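# Move a part from the tray into the fixture pocket

## Task

Pick up a single part from the black tray and place it in the pocket on top of the raised fixture, so that the part's cut corner sits in the pocket's cut corner and the part lies flat and fully seated.

## Robot and tools

Robot: two arms, left_arm and right_arm, each a six-joint arm with a two-finger parallel gripper. In the scene frame the origin is at table height, halfway between the nominal arm bases, with +z up and +x pointing out over the table. left_arm is on the +y side and right_arm on the -y side; these names do not match image left and right. Calibrated bases: left_arm at (-0.048, +0.264, +0.038) m, right_arm at (-0.008, -0.358, +0.046) m, each turned only slightly about z.

Frames: each arm reports its gripper pose (end_effector_position in metres, end_effector_quat_wxyz), velocities, targets and wrist camera pose in its own base frame. Fixed cameras and the table use the scene frame. Motion offsets are measured along the axes of that arm's current Hand target. The fingers point along the gripper's +z axis and close along its y axis. end_effector_position is the point between the finger pads, just under 1 cm behind the tips.

execute_actions(actions, cameras): actions is a list of actions, and each action is a list of at most 15 rows. Each row is one 1/30 s control step; if an action has fewer than 15 rows, its last row repeats until 15 steps are done. A row always has 14 numbers in [-1, 1], even if only one arm moves: left_arm dx, dy, dz, rx, ry, rz, opening, then the same seven for right_arm. The six pose numbers are an offset from that arm's Hand target as it stood when the action began, not from the previous row. Scale: 1.0 means 0.6 m for dx, dy, dz and 180 degrees for the rotation vector rx, ry, rz. Because each new action starts from the new Hand target, sending the same offset again moves the arm further. Sending all six zeros asks the arm to go back to its Hand target. Opening is absolute, not an offset: +1 is fully open (about 87 mm gap), +0.5 about 69 mm, 0 about 43 mm, -0.5 about 18 mm, -1 closed. A 0 is a real command, so repeat an arm's current opening if it should stay as it is. An empty actions list only returns the state and images.

move(target, speed, blend, opening_speed, blocking, cameras): target is one 14-number row, in the same layout and scale as above, or a list of up to 15 such rows used as waypoints. Every row is an offset from the Hand targets at the start of the move, not from the previous waypoint. The gripper follows a straight path and turns the short way. speed is in m/s, 0.002 to 0.5 (default 0.25); rotation is capped at twice that number in rad/s. It can be one number or one per waypoint. blend, in metres, rounds the corners at intermediate waypoints. opening_speed (0.2 or more, in scale units per second) ramps the fingers. blocking=false returns after about 0.5 s while the motion continues. Each move lasts at least 0.5 s and at most 10 s. It does not avoid obstacles or the other arm, and the grippers lag and overshoot more at high speed or full reach. Do not route a path close to an arm's own base, because that can flip the shoulder; go around it. The result adds a move: line such as done, off_target, moving, held or fault, plus any limits (paced = the pose was clipped, held = a check blocked steps). done means at rest within 10 mm and 2 degrees of the target. It does not tell you whether the gripper is touching anything.

wait(seconds 0 to 10) lets the scene run while the arms hold their commands. stop brakes a running move. zoom_image(camera, region=[x0,y0,x1,y1]) enlarges up to 504x504 px of the latest image from cam_head_left, cam_head_right, cam_high, cam_low, cam_left_wrist or cam_right_wrist (each 896x504). read_manual only gives licence text. finished_scene(scene) ends the current scene and cannot be undone, so call it only once the part stays seated without help from the robot.

Control behaviour: at each step the commanded pose is clipped to within 100 mm and 20 degrees of the measured pose. Hand target in a result is the last command after clipping, and the next offsets start from it. Friction and gravity can leave the gripper short, low or tilted, especially at long reach, and small moves can go sideways or fail. After each motion, check the real position and orientation and correct any tilt. Any later command, even all zeros, asks again for a gap that has not closed. If an arm is blocked, it keeps pushing until you command its target back past the gripper.

Gripping: grip_measured shows the finger position on the same -1 to +1 scale. To hold firmly, command about 0.04 below the reading at first contact; a smaller margin gives a lighter grip. The force is about 20 N per pad. Closing fast squeezes harder. Readings can be off by about 1 mm.

Avoid: dropping the part, releasing it while it is still moving, fast impacts, hard presses, and any collision between the two arms, which can end the scene. An object left off the table means failure. Outside forces may briefly pull on the held part. Motor heat builds up when an arm holds a load, stays stretched out or pushes. A MOTOR HOT line appears at 75 °C. At 90 °C an over-temperature fault folds that arm and disables it, and at 100 °C it goes limp. Joint torques include gravity; joints 1 to 3 wrap at ±28 N m.

Each tool is called as a command line: name --argument value for each argument, lists and objects as JSON in quotes; but a table of rows of numbers goes row by row, as --pt "numbers of a row", without its own name.

## Session

execute_actions --actions '[]' --cameras '["cam_head_left","cam_high"]'

zoom_image --camera "cam_high" --region '[200, 200, 700, 450]'

Scene clock: 0.00 s.
left_arm: end_effector_position=(+0.3885, +0.0514, +0.0629) grip_measured=+1.000 end_effector_quat_wxyz=(+0.590, -0.097, +0.797, +0.090) | right_arm: end_effector_position=(+0.4033, +0.0054, +0.0674) grip_measured=+0.986 end_effector_quat_wxyz=(+0.595, +0.008, +0.803, -0.025)
Joint positions: left_arm=[0.035 1.56 0.39 0.869 -0.227 -0.04 1] | right_arm=[0.059 1.574 0.433 0.845 0.105 0.001 0.993]
Joint velocities: within noise
Joint torques (N m): no reading
Motor temperatures (°C): left_arm=[18 23 20 20 18 18 18] | right_arm=[21 22 21 24 20 19 17]
Heat: left arm: 23 °C; right arm: 24 °C.
Hand target: left_arm +0.3924, +0.0516, +0.0708; +0.599, -0.098, +0.790, +0.089 | right_arm +0.4063, +0.0056, +0.0735; +0.602, +0.008, +0.798, -0.024
Tool commands: left_gripper/opening=+1.0 right_gripper/opening=+1.0
Images, in order (width x height): cam_head_left 896x504, cam_high 896x504.

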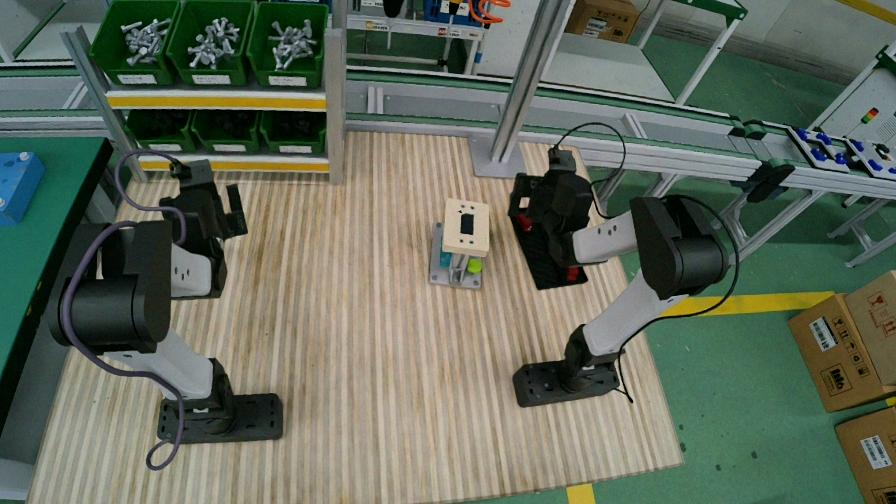

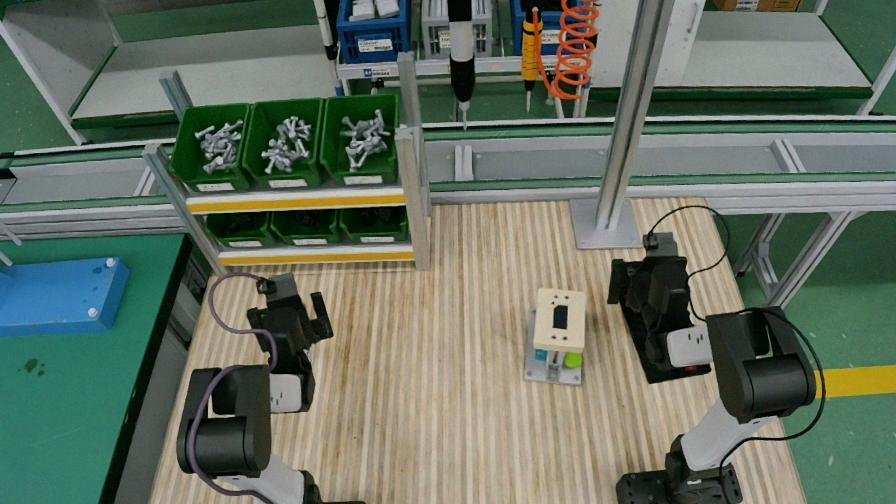

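Scaled by 1.008 from the camera's 896x504 image, which has a finer 1280x720 frame.

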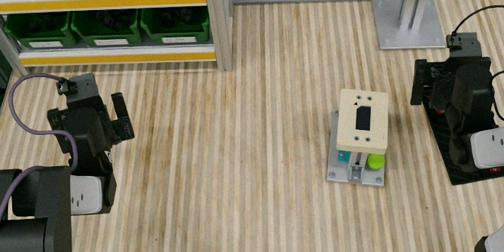

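move --target '[0,0,0,0,0,0,1,-0.315,0,-0.262,0,0.4,0,1]' --cameras '["cam_right_wrist","cam_high"]'

zoom_image --camera "cam_right_wrist" --region '[400, 0, 700, 250]'

zoom_image --camera "cam_right_wrist" --region '[50, 0, 350, 250]'

zoom_image --camera "cam_high" --region '[520, 260, 720, 400]'

Scene clock: 8.47 s.
left_arm: end_effector_position=(+0.3885, +0.0514, +0.0629) grip_measured=+1.000 end_effector_quat_wxyz=(+0.590, -0.097, +0.797, +0.090) | right_arm: end_effector_position=(+0.3092, +0.0134, +0.2901) grip_measured=+0.986 end_effector_quat_wxyz=(+0.217, +0.016, +0.976, -0.008)
Joint positions: left_arm=[0.035 1.56 0.39 0.869 -0.227 -0.04 1] | right_arm=[0.059 1.666 2.1 -1.57 0.047 0.082 0.993]
Joint velocities: within noise
Joint torques (N m): left_arm=[-0.27 -6.27 6.37 2 0.04 0.01] | right_arm=[0.31 -6.61 6.67 0.96 -0.13 0.01]
Motor temperatures (°C): left_arm=[18 23 20 22 18 18 18] | right_arm=[21 23 22 26 20 19 17]
Heat: left arm: 23 °C; right arm: 26 °C.
Hand target: left_arm +0.3924, +0.0516, +0.0708; +0.599, -0.098, +0.790, +0.089 | right_arm +0.3073, +0.0161, +0.2982; +0.044, +0.020, +0.999, -0.014
Off the commanded pose: left_arm 0.009 m, 1 deg | right_arm 0.009 m, 23 deg; orientation clipped.
joint sent to its limit (right arm) — joint 4 (wrist pitch), lower limit. The joint targets are off in orientation, not in position.
move: off_target (right_arm); limits=paced
Images, in order (width x height): cam_high 896x504, cam_right_wrist 896x504.

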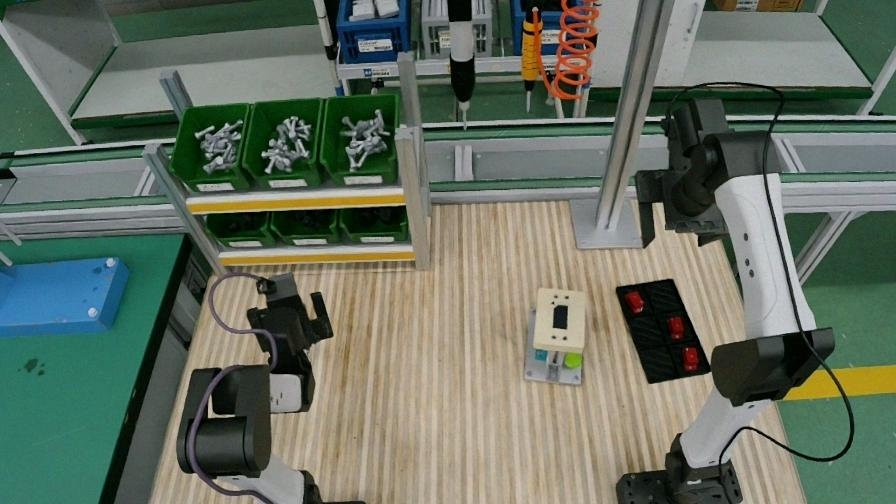

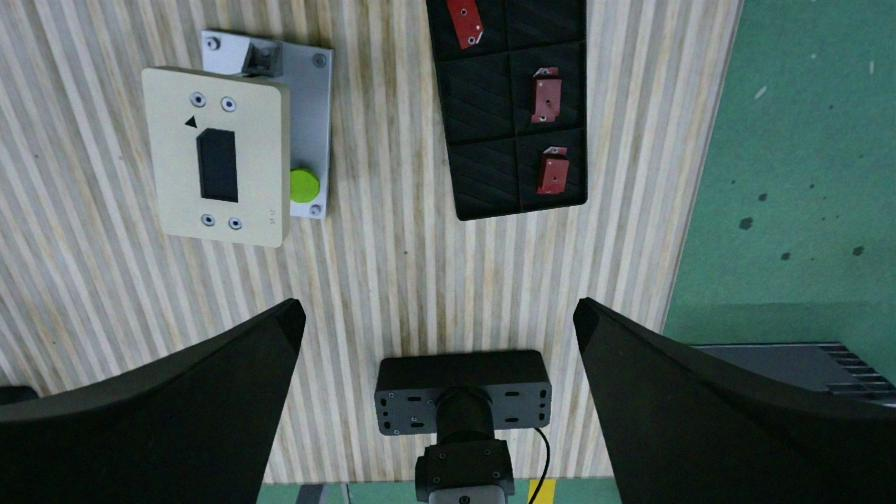

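Scaled by 1.680 from the camera's 896x504 image, which has a finer 1280x720 frame.

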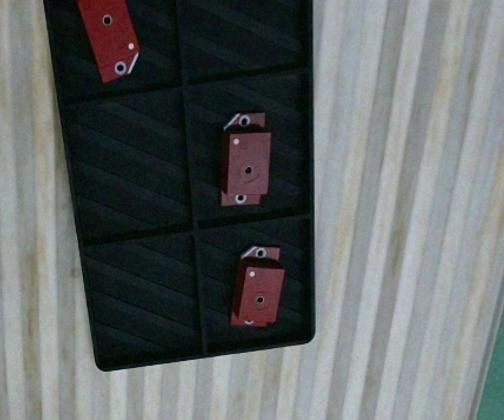

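Scaled by 1.680 from the camera's 896x504 image, which has a finer 1280x720 frame.

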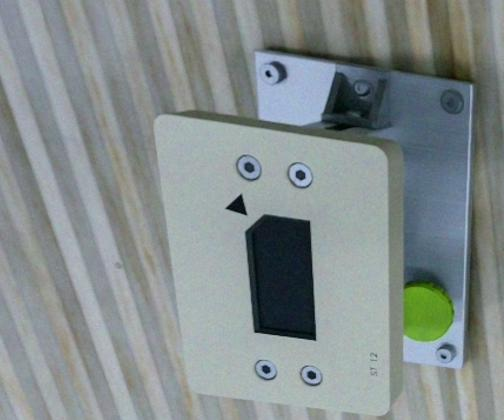

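Scaled by 2.520 from the camera's 896x504 image, which has a finer 1280x720 frame.

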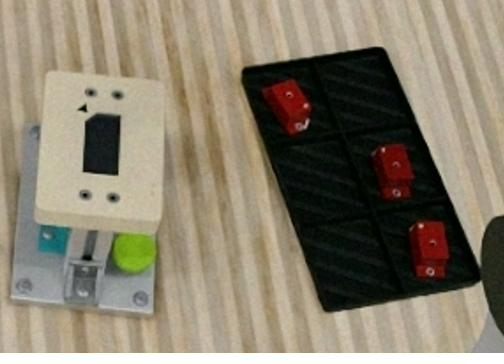

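move --target '[0,0,0,0,0,0,1,-0.036,-0.153,0.364,-0.008,0.028,0,-0.18]' --cameras '["cam_right_wrist"]'

zoom_image --camera "cam_right_wrist" --region '[300, 50, 600, 350]'

Scene clock: 27.00 s.
left_arm: end_effector_position=(+0.3885, +0.0514, +0.0629) grip_measured=+1.000 end_effector_quat_wxyz=(+0.590, -0.097, +0.797, +0.090) | right_arm: end_effector_position=(+0.3391, -0.0796, +0.0802) grip_measured=-0.180 end_effector_quat_wxyz=(-0.013, +0.023, +1.000, +0.005)
Joint positions: left_arm=[0.035 1.56 0.39 0.869 -0.227 -0.04 1] | right_arm=[-0.213 2.062 1.751 -1.287 -0.005 -0.168 0.41]
Joint velocities: within noise
Joint torques (N m): left_arm=[-0.27 -6.28 6.35 2 0.04 0.01] | right_arm=[-0.08 -10.11 6.46 0.32 -0.02 -0.09]
Motor temperatures (°C): left_arm=[18 24 21 24 18 18 18] | right_arm=[21 24 23 26 20 19 17]
Heat: left arm: 24 °C; right arm: 26 °C.
Hand target: left_arm +0.3924, +0.0516, +0.0708; +0.599, -0.098, +0.790, +0.089 | right_arm +0.3441, -0.0827, +0.0851; +0.001, +0.020, +1.000, +0.000
Off the commanded pose: left_arm 0.009 m, 1 deg | right_arm 0.008 m, 2 deg.
move: done
Images, in order (width x height): cam_right_wrist 896x504.

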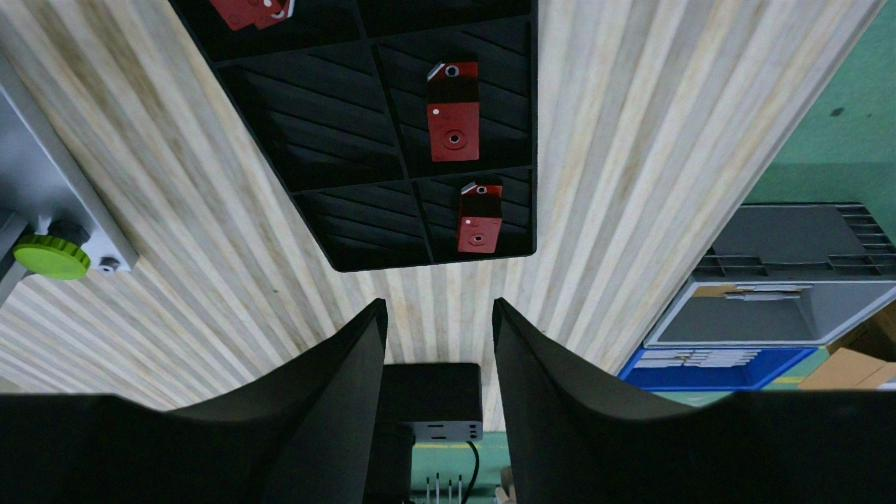

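Scaled by 1.680 from the camera's 896x504 image, which has a finer 1280x720 frame.

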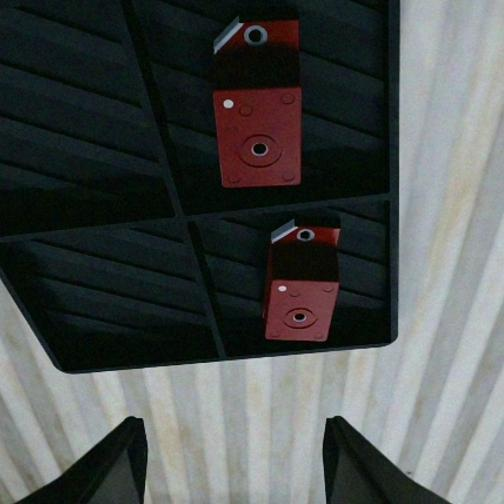

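move --target '[0,0,0,0,0,0,1,0.008,-0.009,0.155,0,0,-0.012,-0.12]' --speed 0.15 --cameras '["cam_right_wrist"]'

zoom_image --camera "cam_right_wrist" --region '[300, 150, 600, 450]'

Scene clock: 38.97 s.
left_arm: end_effector_position=(+0.3885, +0.0514, +0.0629) grip_measured=+1.000 end_effector_quat_wxyz=(+0.590, -0.097, +0.797, +0.090) | right_arm: end_effector_position=(+0.3405, -0.0846, -0.0060) grip_measured=-0.120 end_effector_quat_wxyz=(+0.001, +0.002, +1.000, +0.003)
Joint positions: left_arm=[0.035 1.56 0.39 0.869 -0.227 -0.04 1] | right_arm=[-0.221 2.119 1.492 -0.943 -0.005 -0.218 0.44]
Joint velocities: within noise
Joint torques (N m): left_arm=[-0.27 -6.3 6.34 2 0.04 0.01] | right_arm=[-0.53 -9.37 4.68 0.35 -0.02 -0.09]
Motor temperatures (°C): left_arm=[18 24 22 25 18 18 18] | right_arm=[21 28 23 25 20 19 17]
Heat: left arm: 25 °C; right arm: 28 °C.
Hand target: left_arm +0.3924, +0.0516, +0.0708; +0.599, -0.098, +0.790, +0.089 | right_arm +0.3393, -0.0880, -0.0080; +0.001, +0.002, +1.000, +0.000
Off the commanded pose: left_arm 0.009 m, 1 deg | right_arm 0.004 m, 0 deg.
move: done
Images, in order (width x height): cam_right_wrist 896x504.

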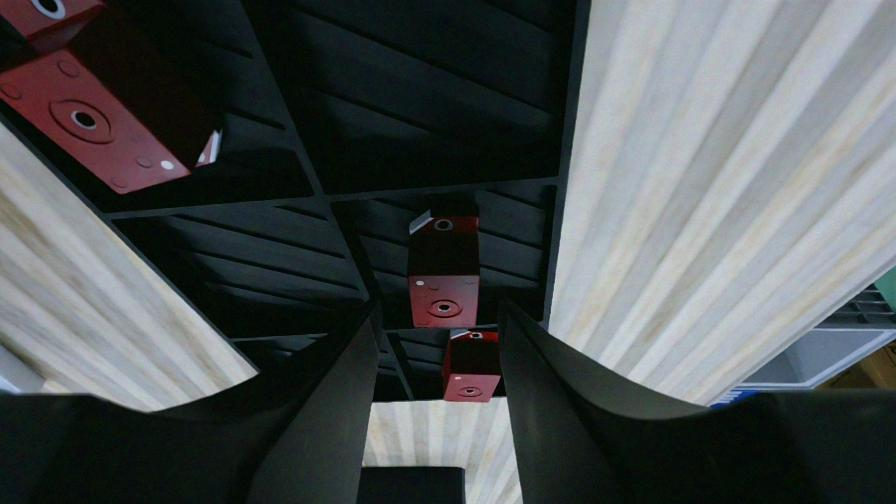

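Scaled by 1.680 from the camera's 896x504 image, which has a finer 1280x720 frame.

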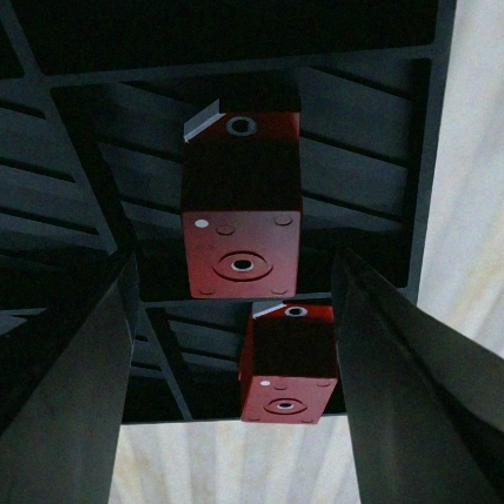

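move --pt "0 0 0 0 0 0 1 0.004 -0.003 0.01 0 0 0 -0.24" --pt "0 0 0 0 0 0 1 0.004 -0.003 0.032 0 0 0 -0.24" --speed 0.06 --cameras '["cam_right_wrist"]'

zoom_image --camera "cam_right_wrist" --region '[300, 200, 600, 440]'

Scene clock: 47.97 s.
left_arm: end_effector_position=(+0.3885, +0.0514, +0.0629) grip_measured=+1.000 end_effector_quat_wxyz=(+0.590, -0.097, +0.797, +0.090) | right_arm: end_effector_position=(+0.3399, -0.0868, -0.0230) grip_measured=-0.240 end_effector_quat_wxyz=(+0.005, +0.001, +1.000, +0.002)
Joint positions: left_arm=[0.035 1.56 0.39 0.869 -0.227 -0.04 1] | right_arm=[-0.226 2.138 1.45 -0.874 -0.005 -0.224 0.38]
Joint velocities: within noise
Joint torques (N m): left_arm=[-0.27 -6.28 6.35 2 0.04 0.01] | right_arm=[-0.53 -8.9 4.4 0.38 -0.03 -0.1]
Motor temperatures (°C): left_arm=[18 24 22 25 18 18 18] | right_arm=[21 28 23 25 20 19 17]
Heat: left arm: 25 °C; right arm: 28 °C.
Hand target: left_arm +0.3924, +0.0516, +0.0708; +0.599, -0.098, +0.790, +0.089 | right_arm +0.3370, -0.0897, -0.0271; +0.001, +0.001, +1.000, +0.000
Off the commanded pose: left_arm 0.009 m, 1 deg | right_arm 0.006 m, 1 deg.
move: done
Images, in order (width x height): cam_right_wrist 896x504.

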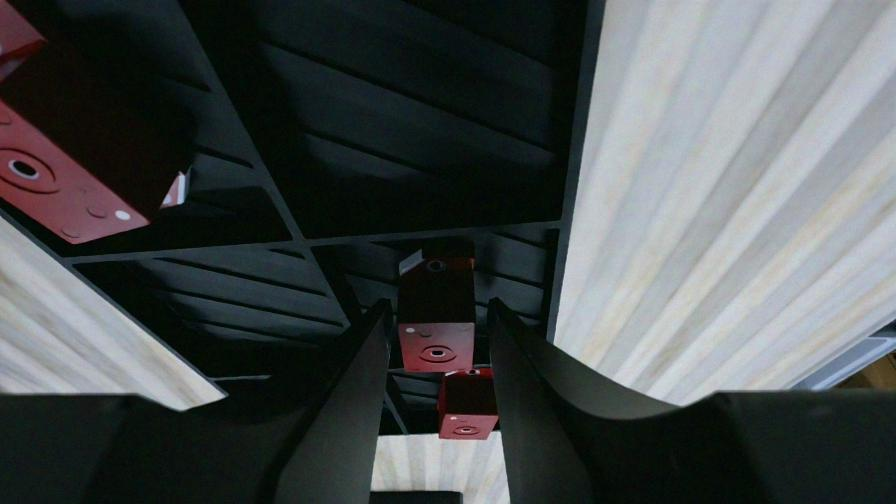

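Scaled by 1.680 from the camera's 896x504 image, which has a finer 1280x720 frame.

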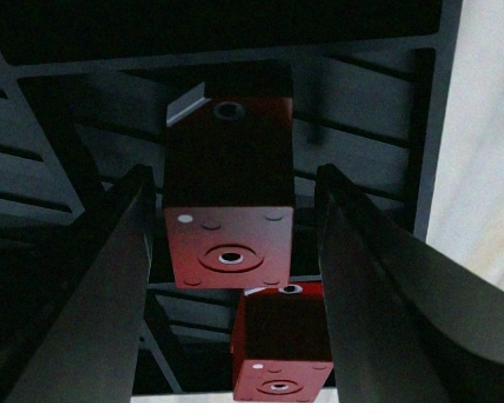

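move --pt "0 0 0 0 0 0 1 0.007 0.003 0.001 0 0 0 -0.24" --pt "0 0 0 0 0 0 1 0.007 0.003 0.001 0 0 0 -0.55" --speed 0.05 --opening_speed 0.6 --cameras '["cam_right_wrist"]'

Scene clock: 54.63 s.
left_arm: end_effector_position=(+0.3885, +0.0514, +0.0629) grip_measured=+1.000 end_effector_quat_wxyz=(+0.590, -0.097, +0.797, +0.090) | right_arm: end_effector_position=(+0.3337, -0.0855, -0.0280) grip_measured=-0.426 end_effector_quat_wxyz=(-0.002, +0.001, +1.000, +0.003)
Joint positions: left_arm=[0.035 1.56 0.39 0.869 -0.227 -0.04 1] | right_arm=[-0.226 2.138 1.425 -0.863 -0.005 -0.224 0.287]
Joint velocities: within noise
Joint torques (N m): left_arm=[-0.27 -6.3 6.35 2 0.04 0.01] | right_arm=[-0.34 -10.09 4.27 0.37 -0.03 -0.08]
Motor temperatures (°C): left_arm=[18 25 22 26 18 18 18] | right_arm=[21 28 23 25 20 19 17]
Heat: left arm: 26 °C; right arm: 28 °C.
Hand target: left_arm +0.3924, +0.0516, +0.0708; +0.599, -0.098, +0.790, +0.089 | right_arm +0.3327, -0.0879, -0.0277; +0.001, +0.002, +1.000, +0.000
Off the commanded pose: left_arm 0.009 m, 1 deg | right_arm 0.003 m, 0 deg.
move: done
Images, in order (width x height): cam_right_wrist 896x504.

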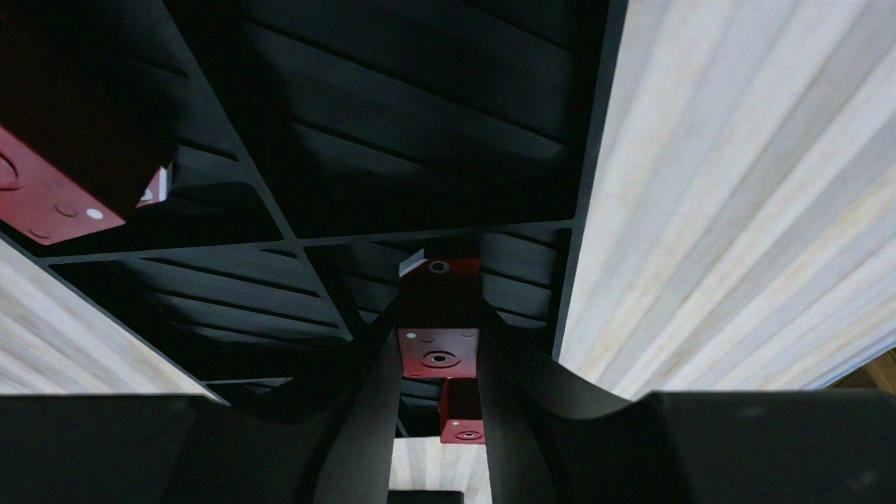

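move --pt "0 0 0 0 0 0 1 0 0 -0.275 0 0 0 -0.55" --pt "0 0 0 0 0 0 1 0.033 0.443 -0.275 0 0 0.044 -0.55" --blend '[0.04,0]' --cameras '["cam_right_wrist","cam_head_right","cam_high","cam_head_left"]'

zoom_image --camera "cam_high" --region '[510, 240, 620, 350]'

zoom_image --camera "cam_head_left" --region '[420, 160, 530, 270]'

Scene clock: 68.10 s.
left_arm: end_effector_position=(+0.3885, +0.0514, +0.0629) grip_measured=+1.000 end_effector_quat_wxyz=(+0.590, -0.097, +0.797, +0.090) | right_arm: end_effector_position=(+0.3090, +0.1781, +0.1312) grip_measured=-0.426 end_effector_quat_wxyz=(-0.006, +0.065, +0.998, -0.002)
Joint positions: left_arm=[0.035 1.56 0.39 0.869 -0.227 -0.04 1] | right_arm=[0.457 2.059 1.952 -1.477 -0.002 0.587 0.287]
Joint velocities: within noise
Joint torques (N m): left_arm=[-0.28 -6.3 6.35 2 0.04 0.01] | right_arm=[-0.38 -8.91 7.95 0.11 0.01 0.01]
Motor temperatures (°C): left_arm=[18 25 23 26 18 18 18] | right_arm=[21 29 24 25 20 19 18]
Heat: left arm: 26 °C; right arm: 29 °C.
Hand target: left_arm +0.3924, +0.0516, +0.0708; +0.599, -0.098, +0.790, +0.089 | right_arm +0.3134, +0.1780, +0.1371; +0.001, +0.071, +0.998, +0.000
Off the commanded pose: left_arm 0.009 m, 1 deg | right_arm 0.008 m, 1 deg.
move: done
Images, in order (width x height): cam_head_left 896x504, cam_head_right 896x504, cam_high 896x504, cam_right_wrist 896x504.

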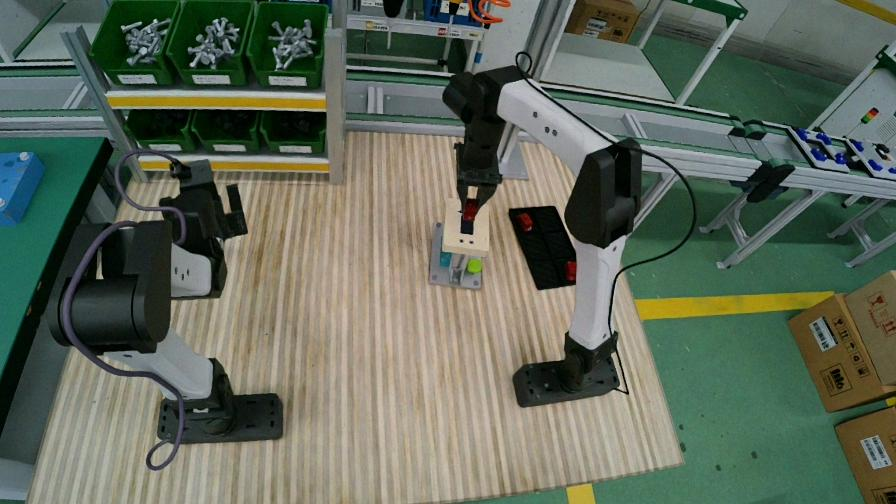

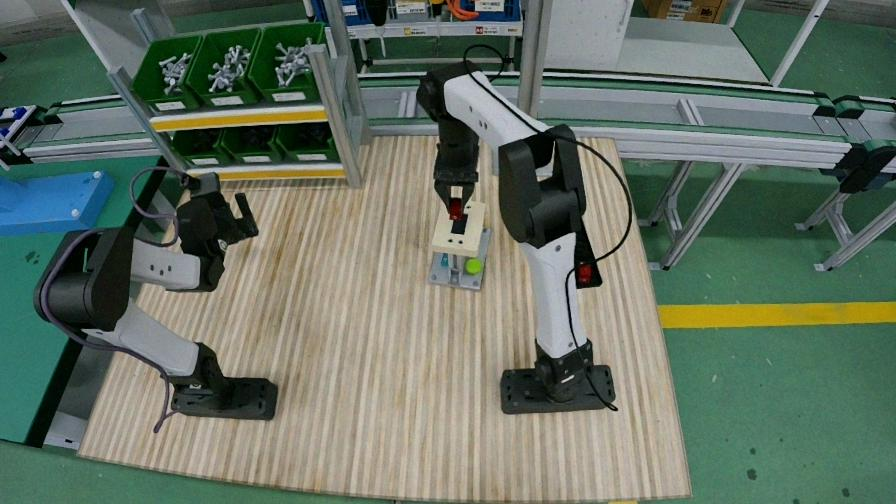

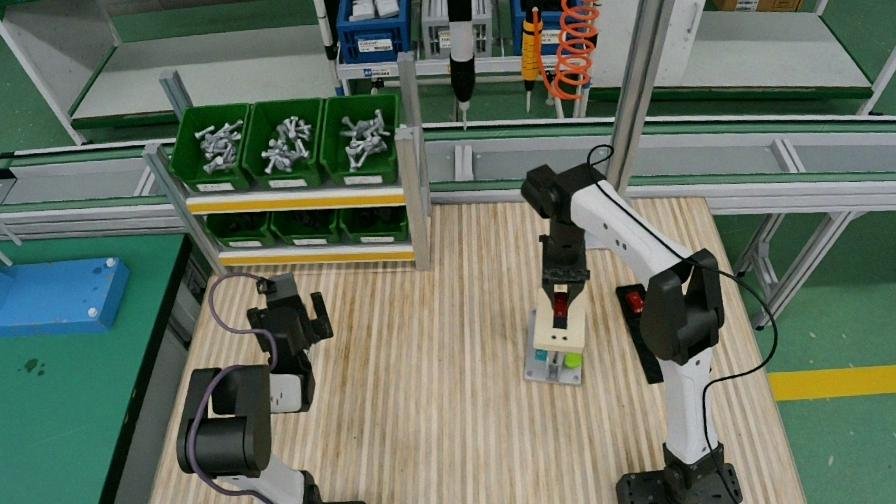

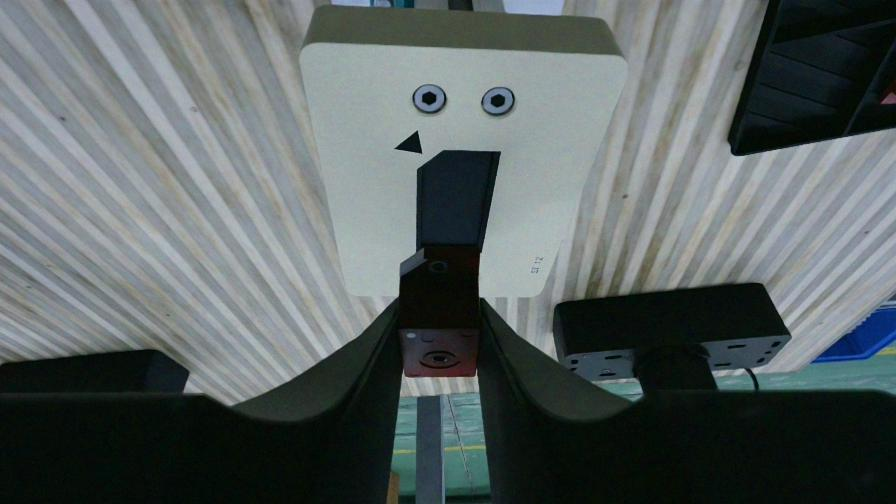

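Scaled by 4.582 from the camera's 896x504 image, which has a finer 1280x720 frame.

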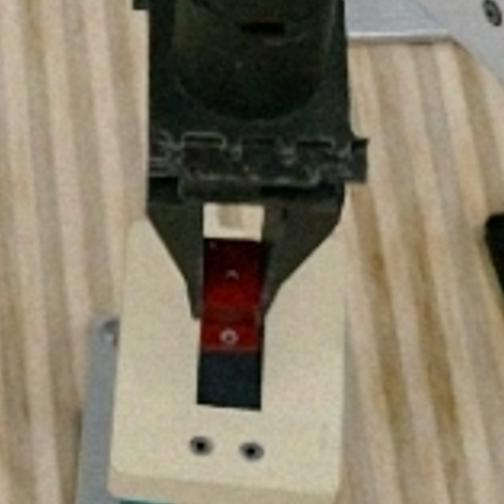

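Scaled by 4.582 from the camera's 896x504 image, which has a finer 1280x720 frame.

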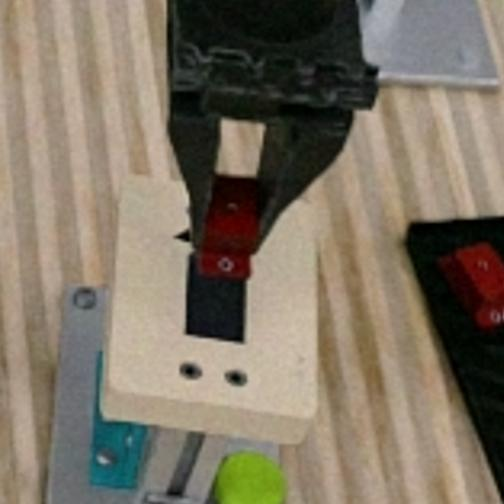

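move --target '[0,0,0,0,0,0,1,-0.001,-0.006,0.033,0,0,0.011,-0.55]' --speed 0.08 --cameras '["cam_right_wrist","cam_high","cam_head_left"]'

zoom_image --camera "cam_right_wrist" --region '[340, 180, 560, 400]'

zoom_image --camera "cam_high" --region '[520, 270, 600, 350]'

zoom_image --camera "cam_head_left" --region '[425, 180, 505, 260]'

Scene clock: 92.93 s.
left_arm: end_effector_position=(+0.3885, +0.0514, +0.0629) grip_measured=+1.000 end_effector_quat_wxyz=(+0.590, -0.097, +0.797, +0.090) | right_arm: end_effector_position=(+0.3128, +0.1769, +0.1142) grip_measured=-0.426 end_effector_quat_wxyz=(-0.005, +0.081, +0.997, -0.002)
Joint positions: left_arm=[0.035 1.56 0.39 0.869 -0.227 -0.04 1] | right_arm=[0.447 2.059 1.884 -1.408 -0.002 0.61 0.287]
Joint velocities: within noise
Joint torques (N m): left_arm=[-0.27 -6.3 6.35 2 0.04 0.01] | right_arm=[-0.53 -10.7 4.88 0.28 0.01 0.02]
Motor temperatures (°C): left_arm=[18 25 23 27 18 18 18] | right_arm=[21 29 25 24 20 19 18]
Heat: left arm: 27 °C; right arm: 29 °C.
Hand target: left_arm +0.3924, +0.0516, +0.0708; +0.599, -0.098, +0.790, +0.089 | right_arm +0.3135, +0.1743, +0.1173; +0.001, +0.088, +0.996, +0.000
Off the commanded pose: left_arm 0.009 m, 1 deg | right_arm 0.004 m, 1 deg.
move: done
Images, in order (width x height): cam_head_left 896x504, cam_high 896x504, cam_right_wrist 896x504.

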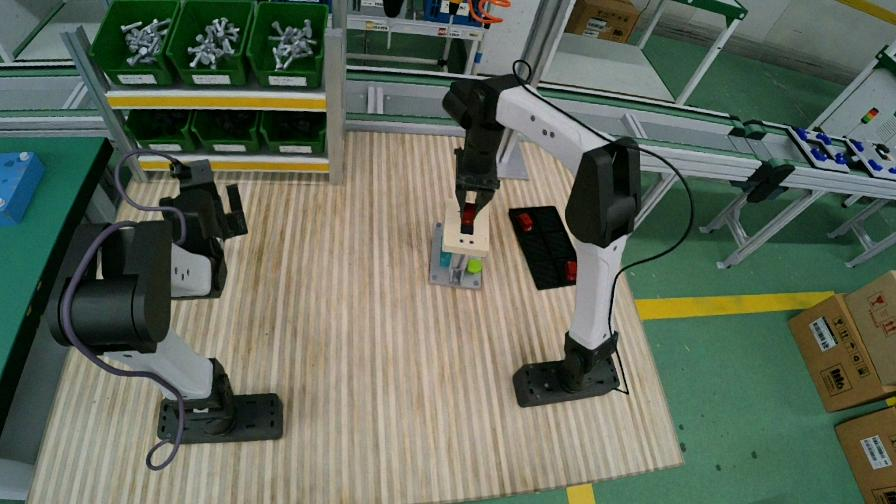

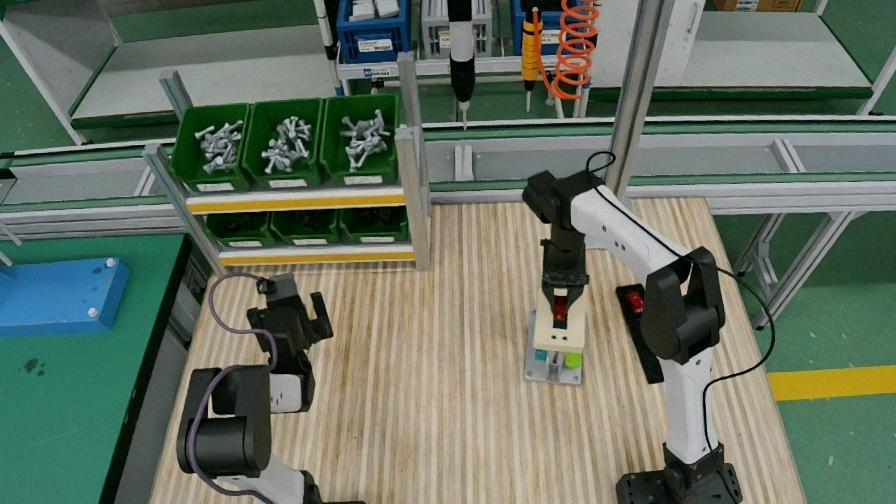

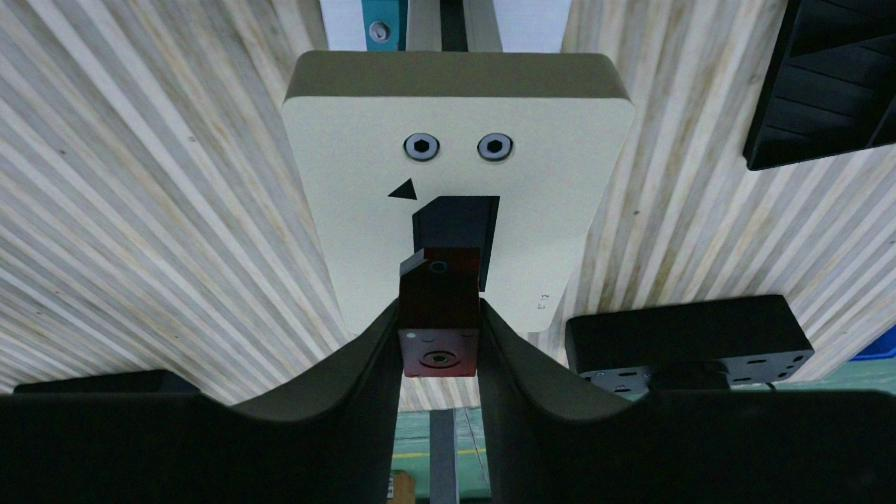

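Scaled by 2.291 from the camera's 896x504 image, which has a finer 1280x720 frame.

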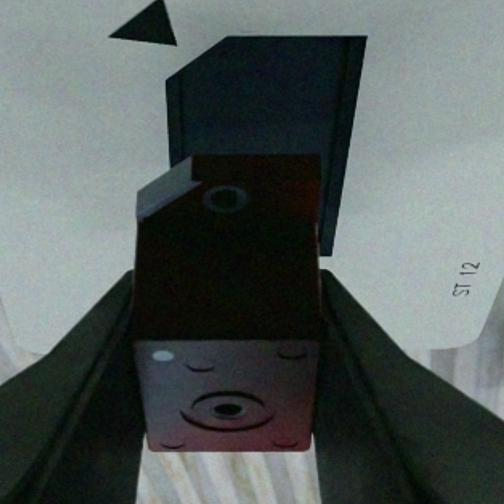

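Scaled by 6.300 from the camera's 896x504 image, which has a finer 1280x720 frame.

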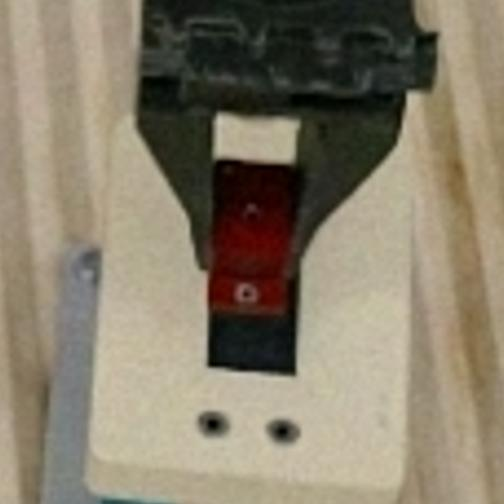

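Scaled by 6.300 from the camera's 896x504 image, which has a finer 1280x720 frame.

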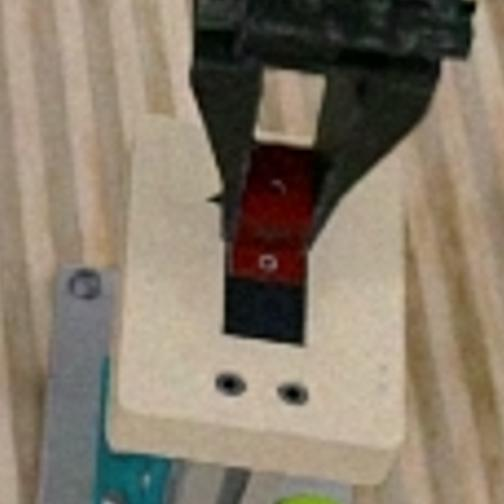

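move --target '[0,0,0,0,0,0,1,0.001,-0.007,0.018,0,0,0.002,-0.55]' --speed 0.06 --cameras '["cam_right_wrist","cam_high","cam_head_left"]'

zoom_image --camera "cam_right_wrist" --region '[340, 180, 560, 400]'

zoom_image --camera "cam_high" --region '[520, 270, 600, 350]'

zoom_image --camera "cam_head_left" --region '[425, 180, 505, 260]'

Scene clock: 102.10 s.
left_arm: end_effector_position=(+0.3885, +0.0514, +0.0629) grip_measured=+1.000 end_effector_quat_wxyz=(+0.590, -0.097, +0.797, +0.090) | right_arm: end_effector_position=(+0.3114, +0.1730, +0.0982) grip_measured=-0.426 end_effector_quat_wxyz=(-0.012, +0.086, +0.996, -0.006)
Joint positions: left_arm=[0.035 1.56 0.39 0.869 -0.227 -0.04 1] | right_arm=[0.439 2.059 1.819 -1.357 -0.002 0.61 0.287]
Joint velocities: within noise
Joint torques (N m): left_arm=[-0.27 -6.3 6.37 2 0.04 0.01] | right_arm=[-0.53 -12.1 4.86 0.24 0.01 0]
Motor temperatures (°C): left_arm=[18 25 23 28 18 18 18] | right_arm=[21 30 25 24 20 19 18]
Heat: left arm: 28 °C; right arm: 30 °C.
Hand target: left_arm +0.3924, +0.0516, +0.0708; +0.599, -0.098, +0.790, +0.089 | right_arm +0.3123, +0.1703, +0.1066; +0.001, +0.091, +0.996, +0.000
Off the commanded pose: left_arm 0.009 m, 1 deg | right_arm 0.009 m, 2 deg.
move: done
Images, in order (width x height): cam_head_left 896x504, cam_high 896x504, cam_right_wrist 896x504.

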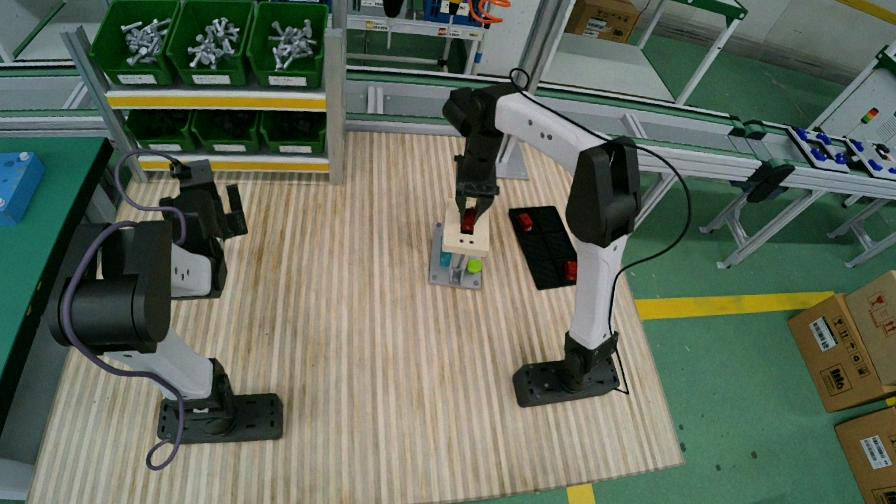

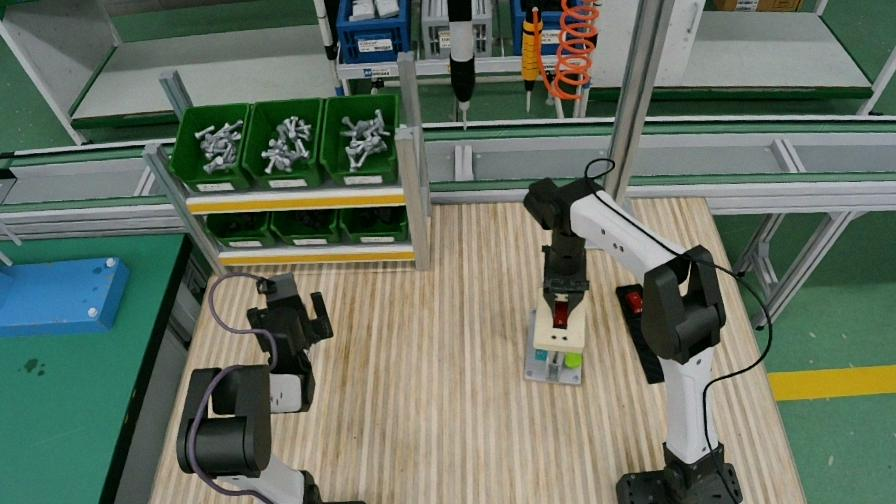

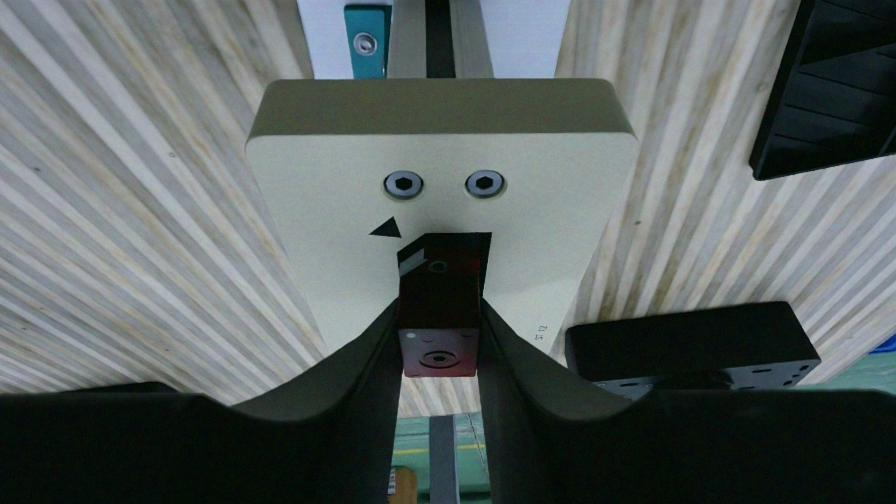

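Scaled by 2.291 from the camera's 896x504 image, which has a finer 1280x720 frame.

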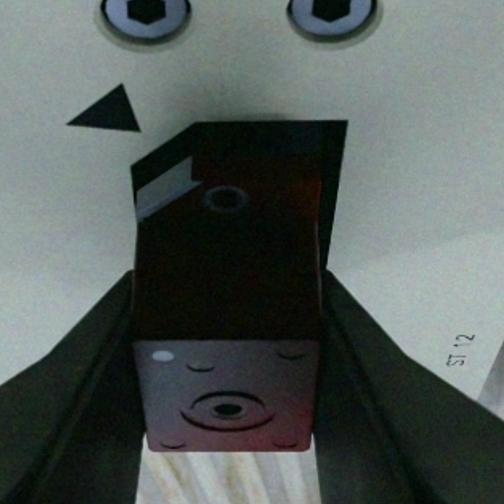

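Scaled by 6.300 from the camera's 896x504 image, which has a finer 1280x720 frame.

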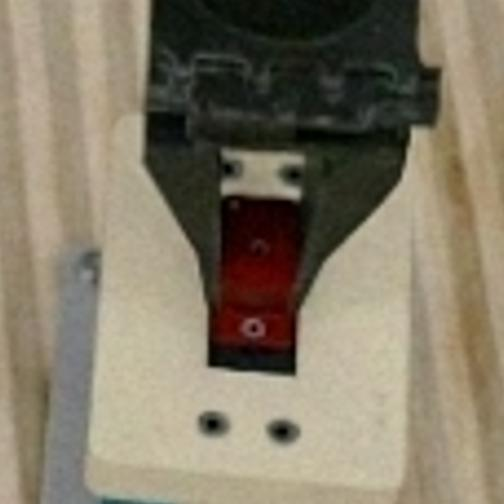

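Scaled by 6.300 from the camera's 896x504 image, which has a finer 1280x720 frame.

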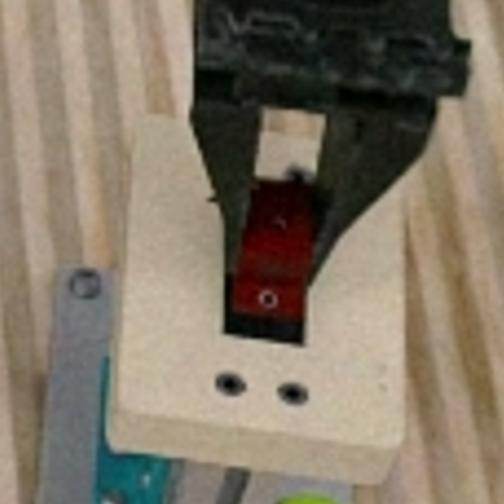

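move --target '[0,0,0,0,0,0,1,0.001,-0.001,0.022,0,0,0,-0.55]' --speed 0.04 --cameras '["cam_right_wrist","cam_high","cam_head_left"]'

zoom_image --camera "cam_right_wrist" --region '[340, 180, 560, 400]'

zoom_image --camera "cam_high" --region '[520, 270, 600, 350]'

zoom_image --camera "cam_head_left" --region '[425, 180, 505, 260]'

Scene clock: 111.27 s.
left_arm: end_effector_position=(+0.3885, +0.0514, +0.0629) grip_measured=+1.000 end_effector_quat_wxyz=(+0.590, -0.097, +0.797, +0.090) | right_arm: end_effector_position=(+0.3098, +0.1723, +0.0923) grip_measured=-0.426 end_effector_quat_wxyz=(-0.008, +0.086, +0.996, -0.003)
Joint positions: left_arm=[0.035 1.56 0.39 0.869 -0.227 -0.04 1] | right_arm=[0.439 2.042 1.772 -1.318 -0.003 0.61 0.287]
Joint velocities: within noise
Joint torques (N m): left_arm=[-0.25 -6.28 6.35 2 0.04 0.01] | right_arm=[-0.57 -10.76 4.11 0.43 0.02 0]
Motor temperatures (°C): left_arm=[18 25 23 28 18 18 18] | right_arm=[21 31 24 24 20 19 18]
Heat: left arm: 28 °C; right arm: 31 °C.
Hand target: left_arm +0.3924, +0.0516, +0.0708; +0.599, -0.098, +0.790, +0.089 | right_arm +0.3116, +0.1698, +0.0933; +0.001, +0.091, +0.996, +0.000
Off the commanded pose: left_arm 0.009 m, 1 deg | right_arm 0.003 m, 1 deg.
move: done
Images, in order (width x height): cam_head_left 896x504, cam_high 896x504, cam_right_wrist 896x504.

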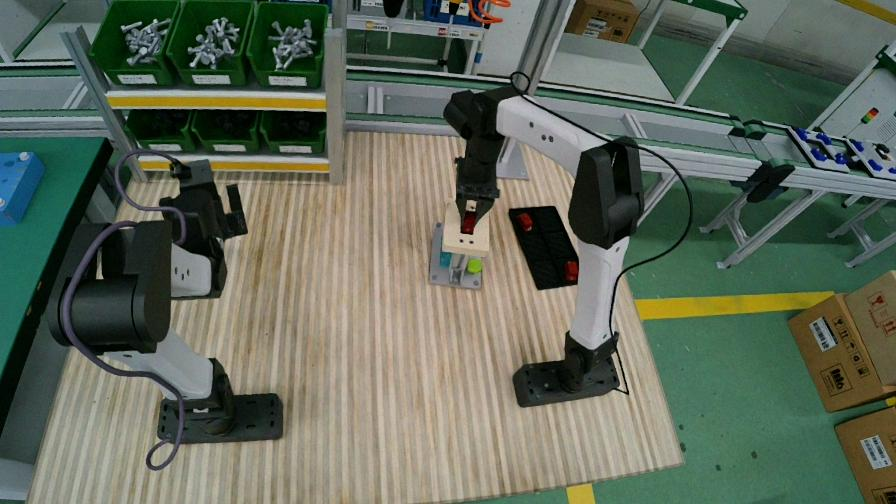

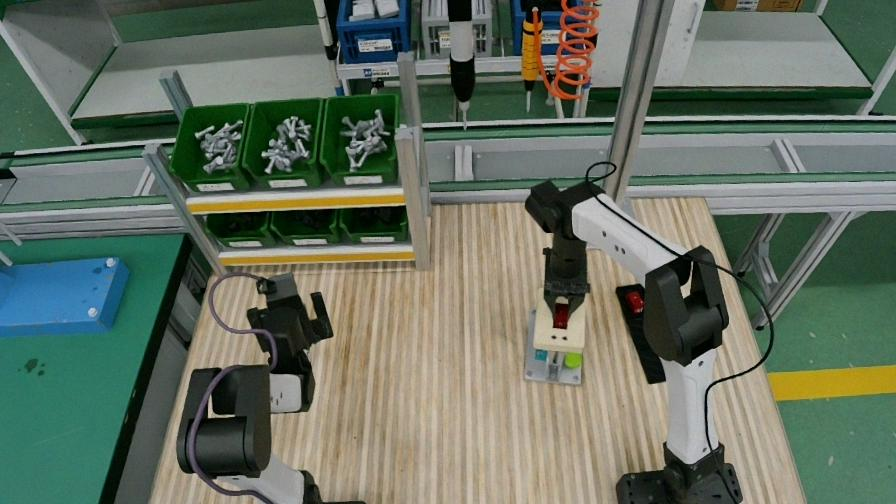

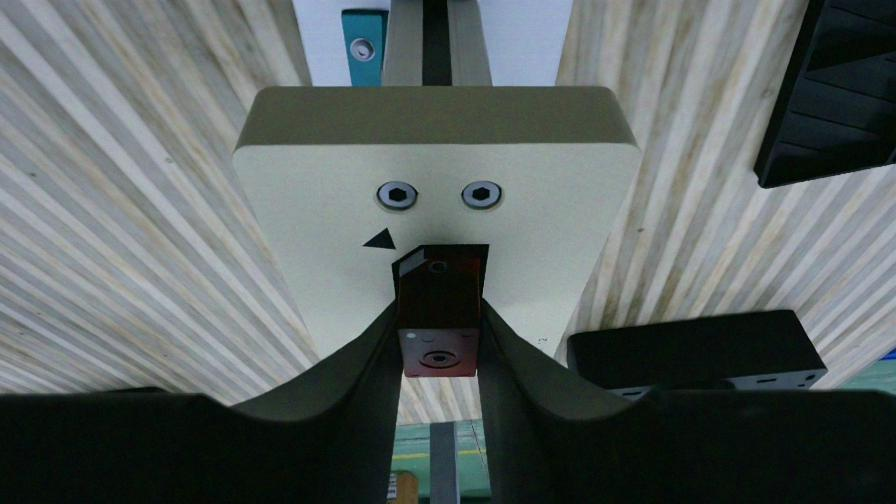

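Scaled by 2.291 from the camera's 896x504 image, which has a finer 1280x720 frame.

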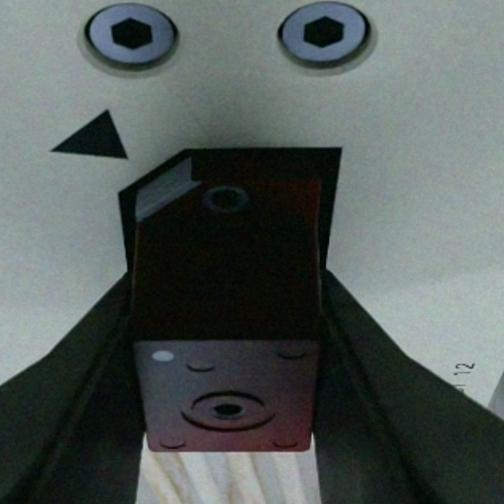

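Scaled by 6.300 from the camera's 896x504 image, which has a finer 1280x720 frame.

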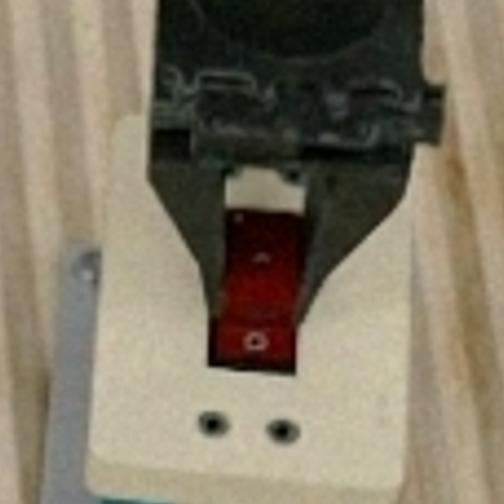

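Scaled by 6.300 from the camera's 896x504 image, which has a finer 1280x720 frame.

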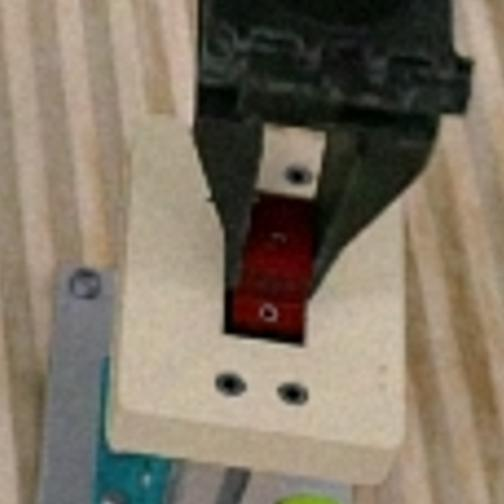

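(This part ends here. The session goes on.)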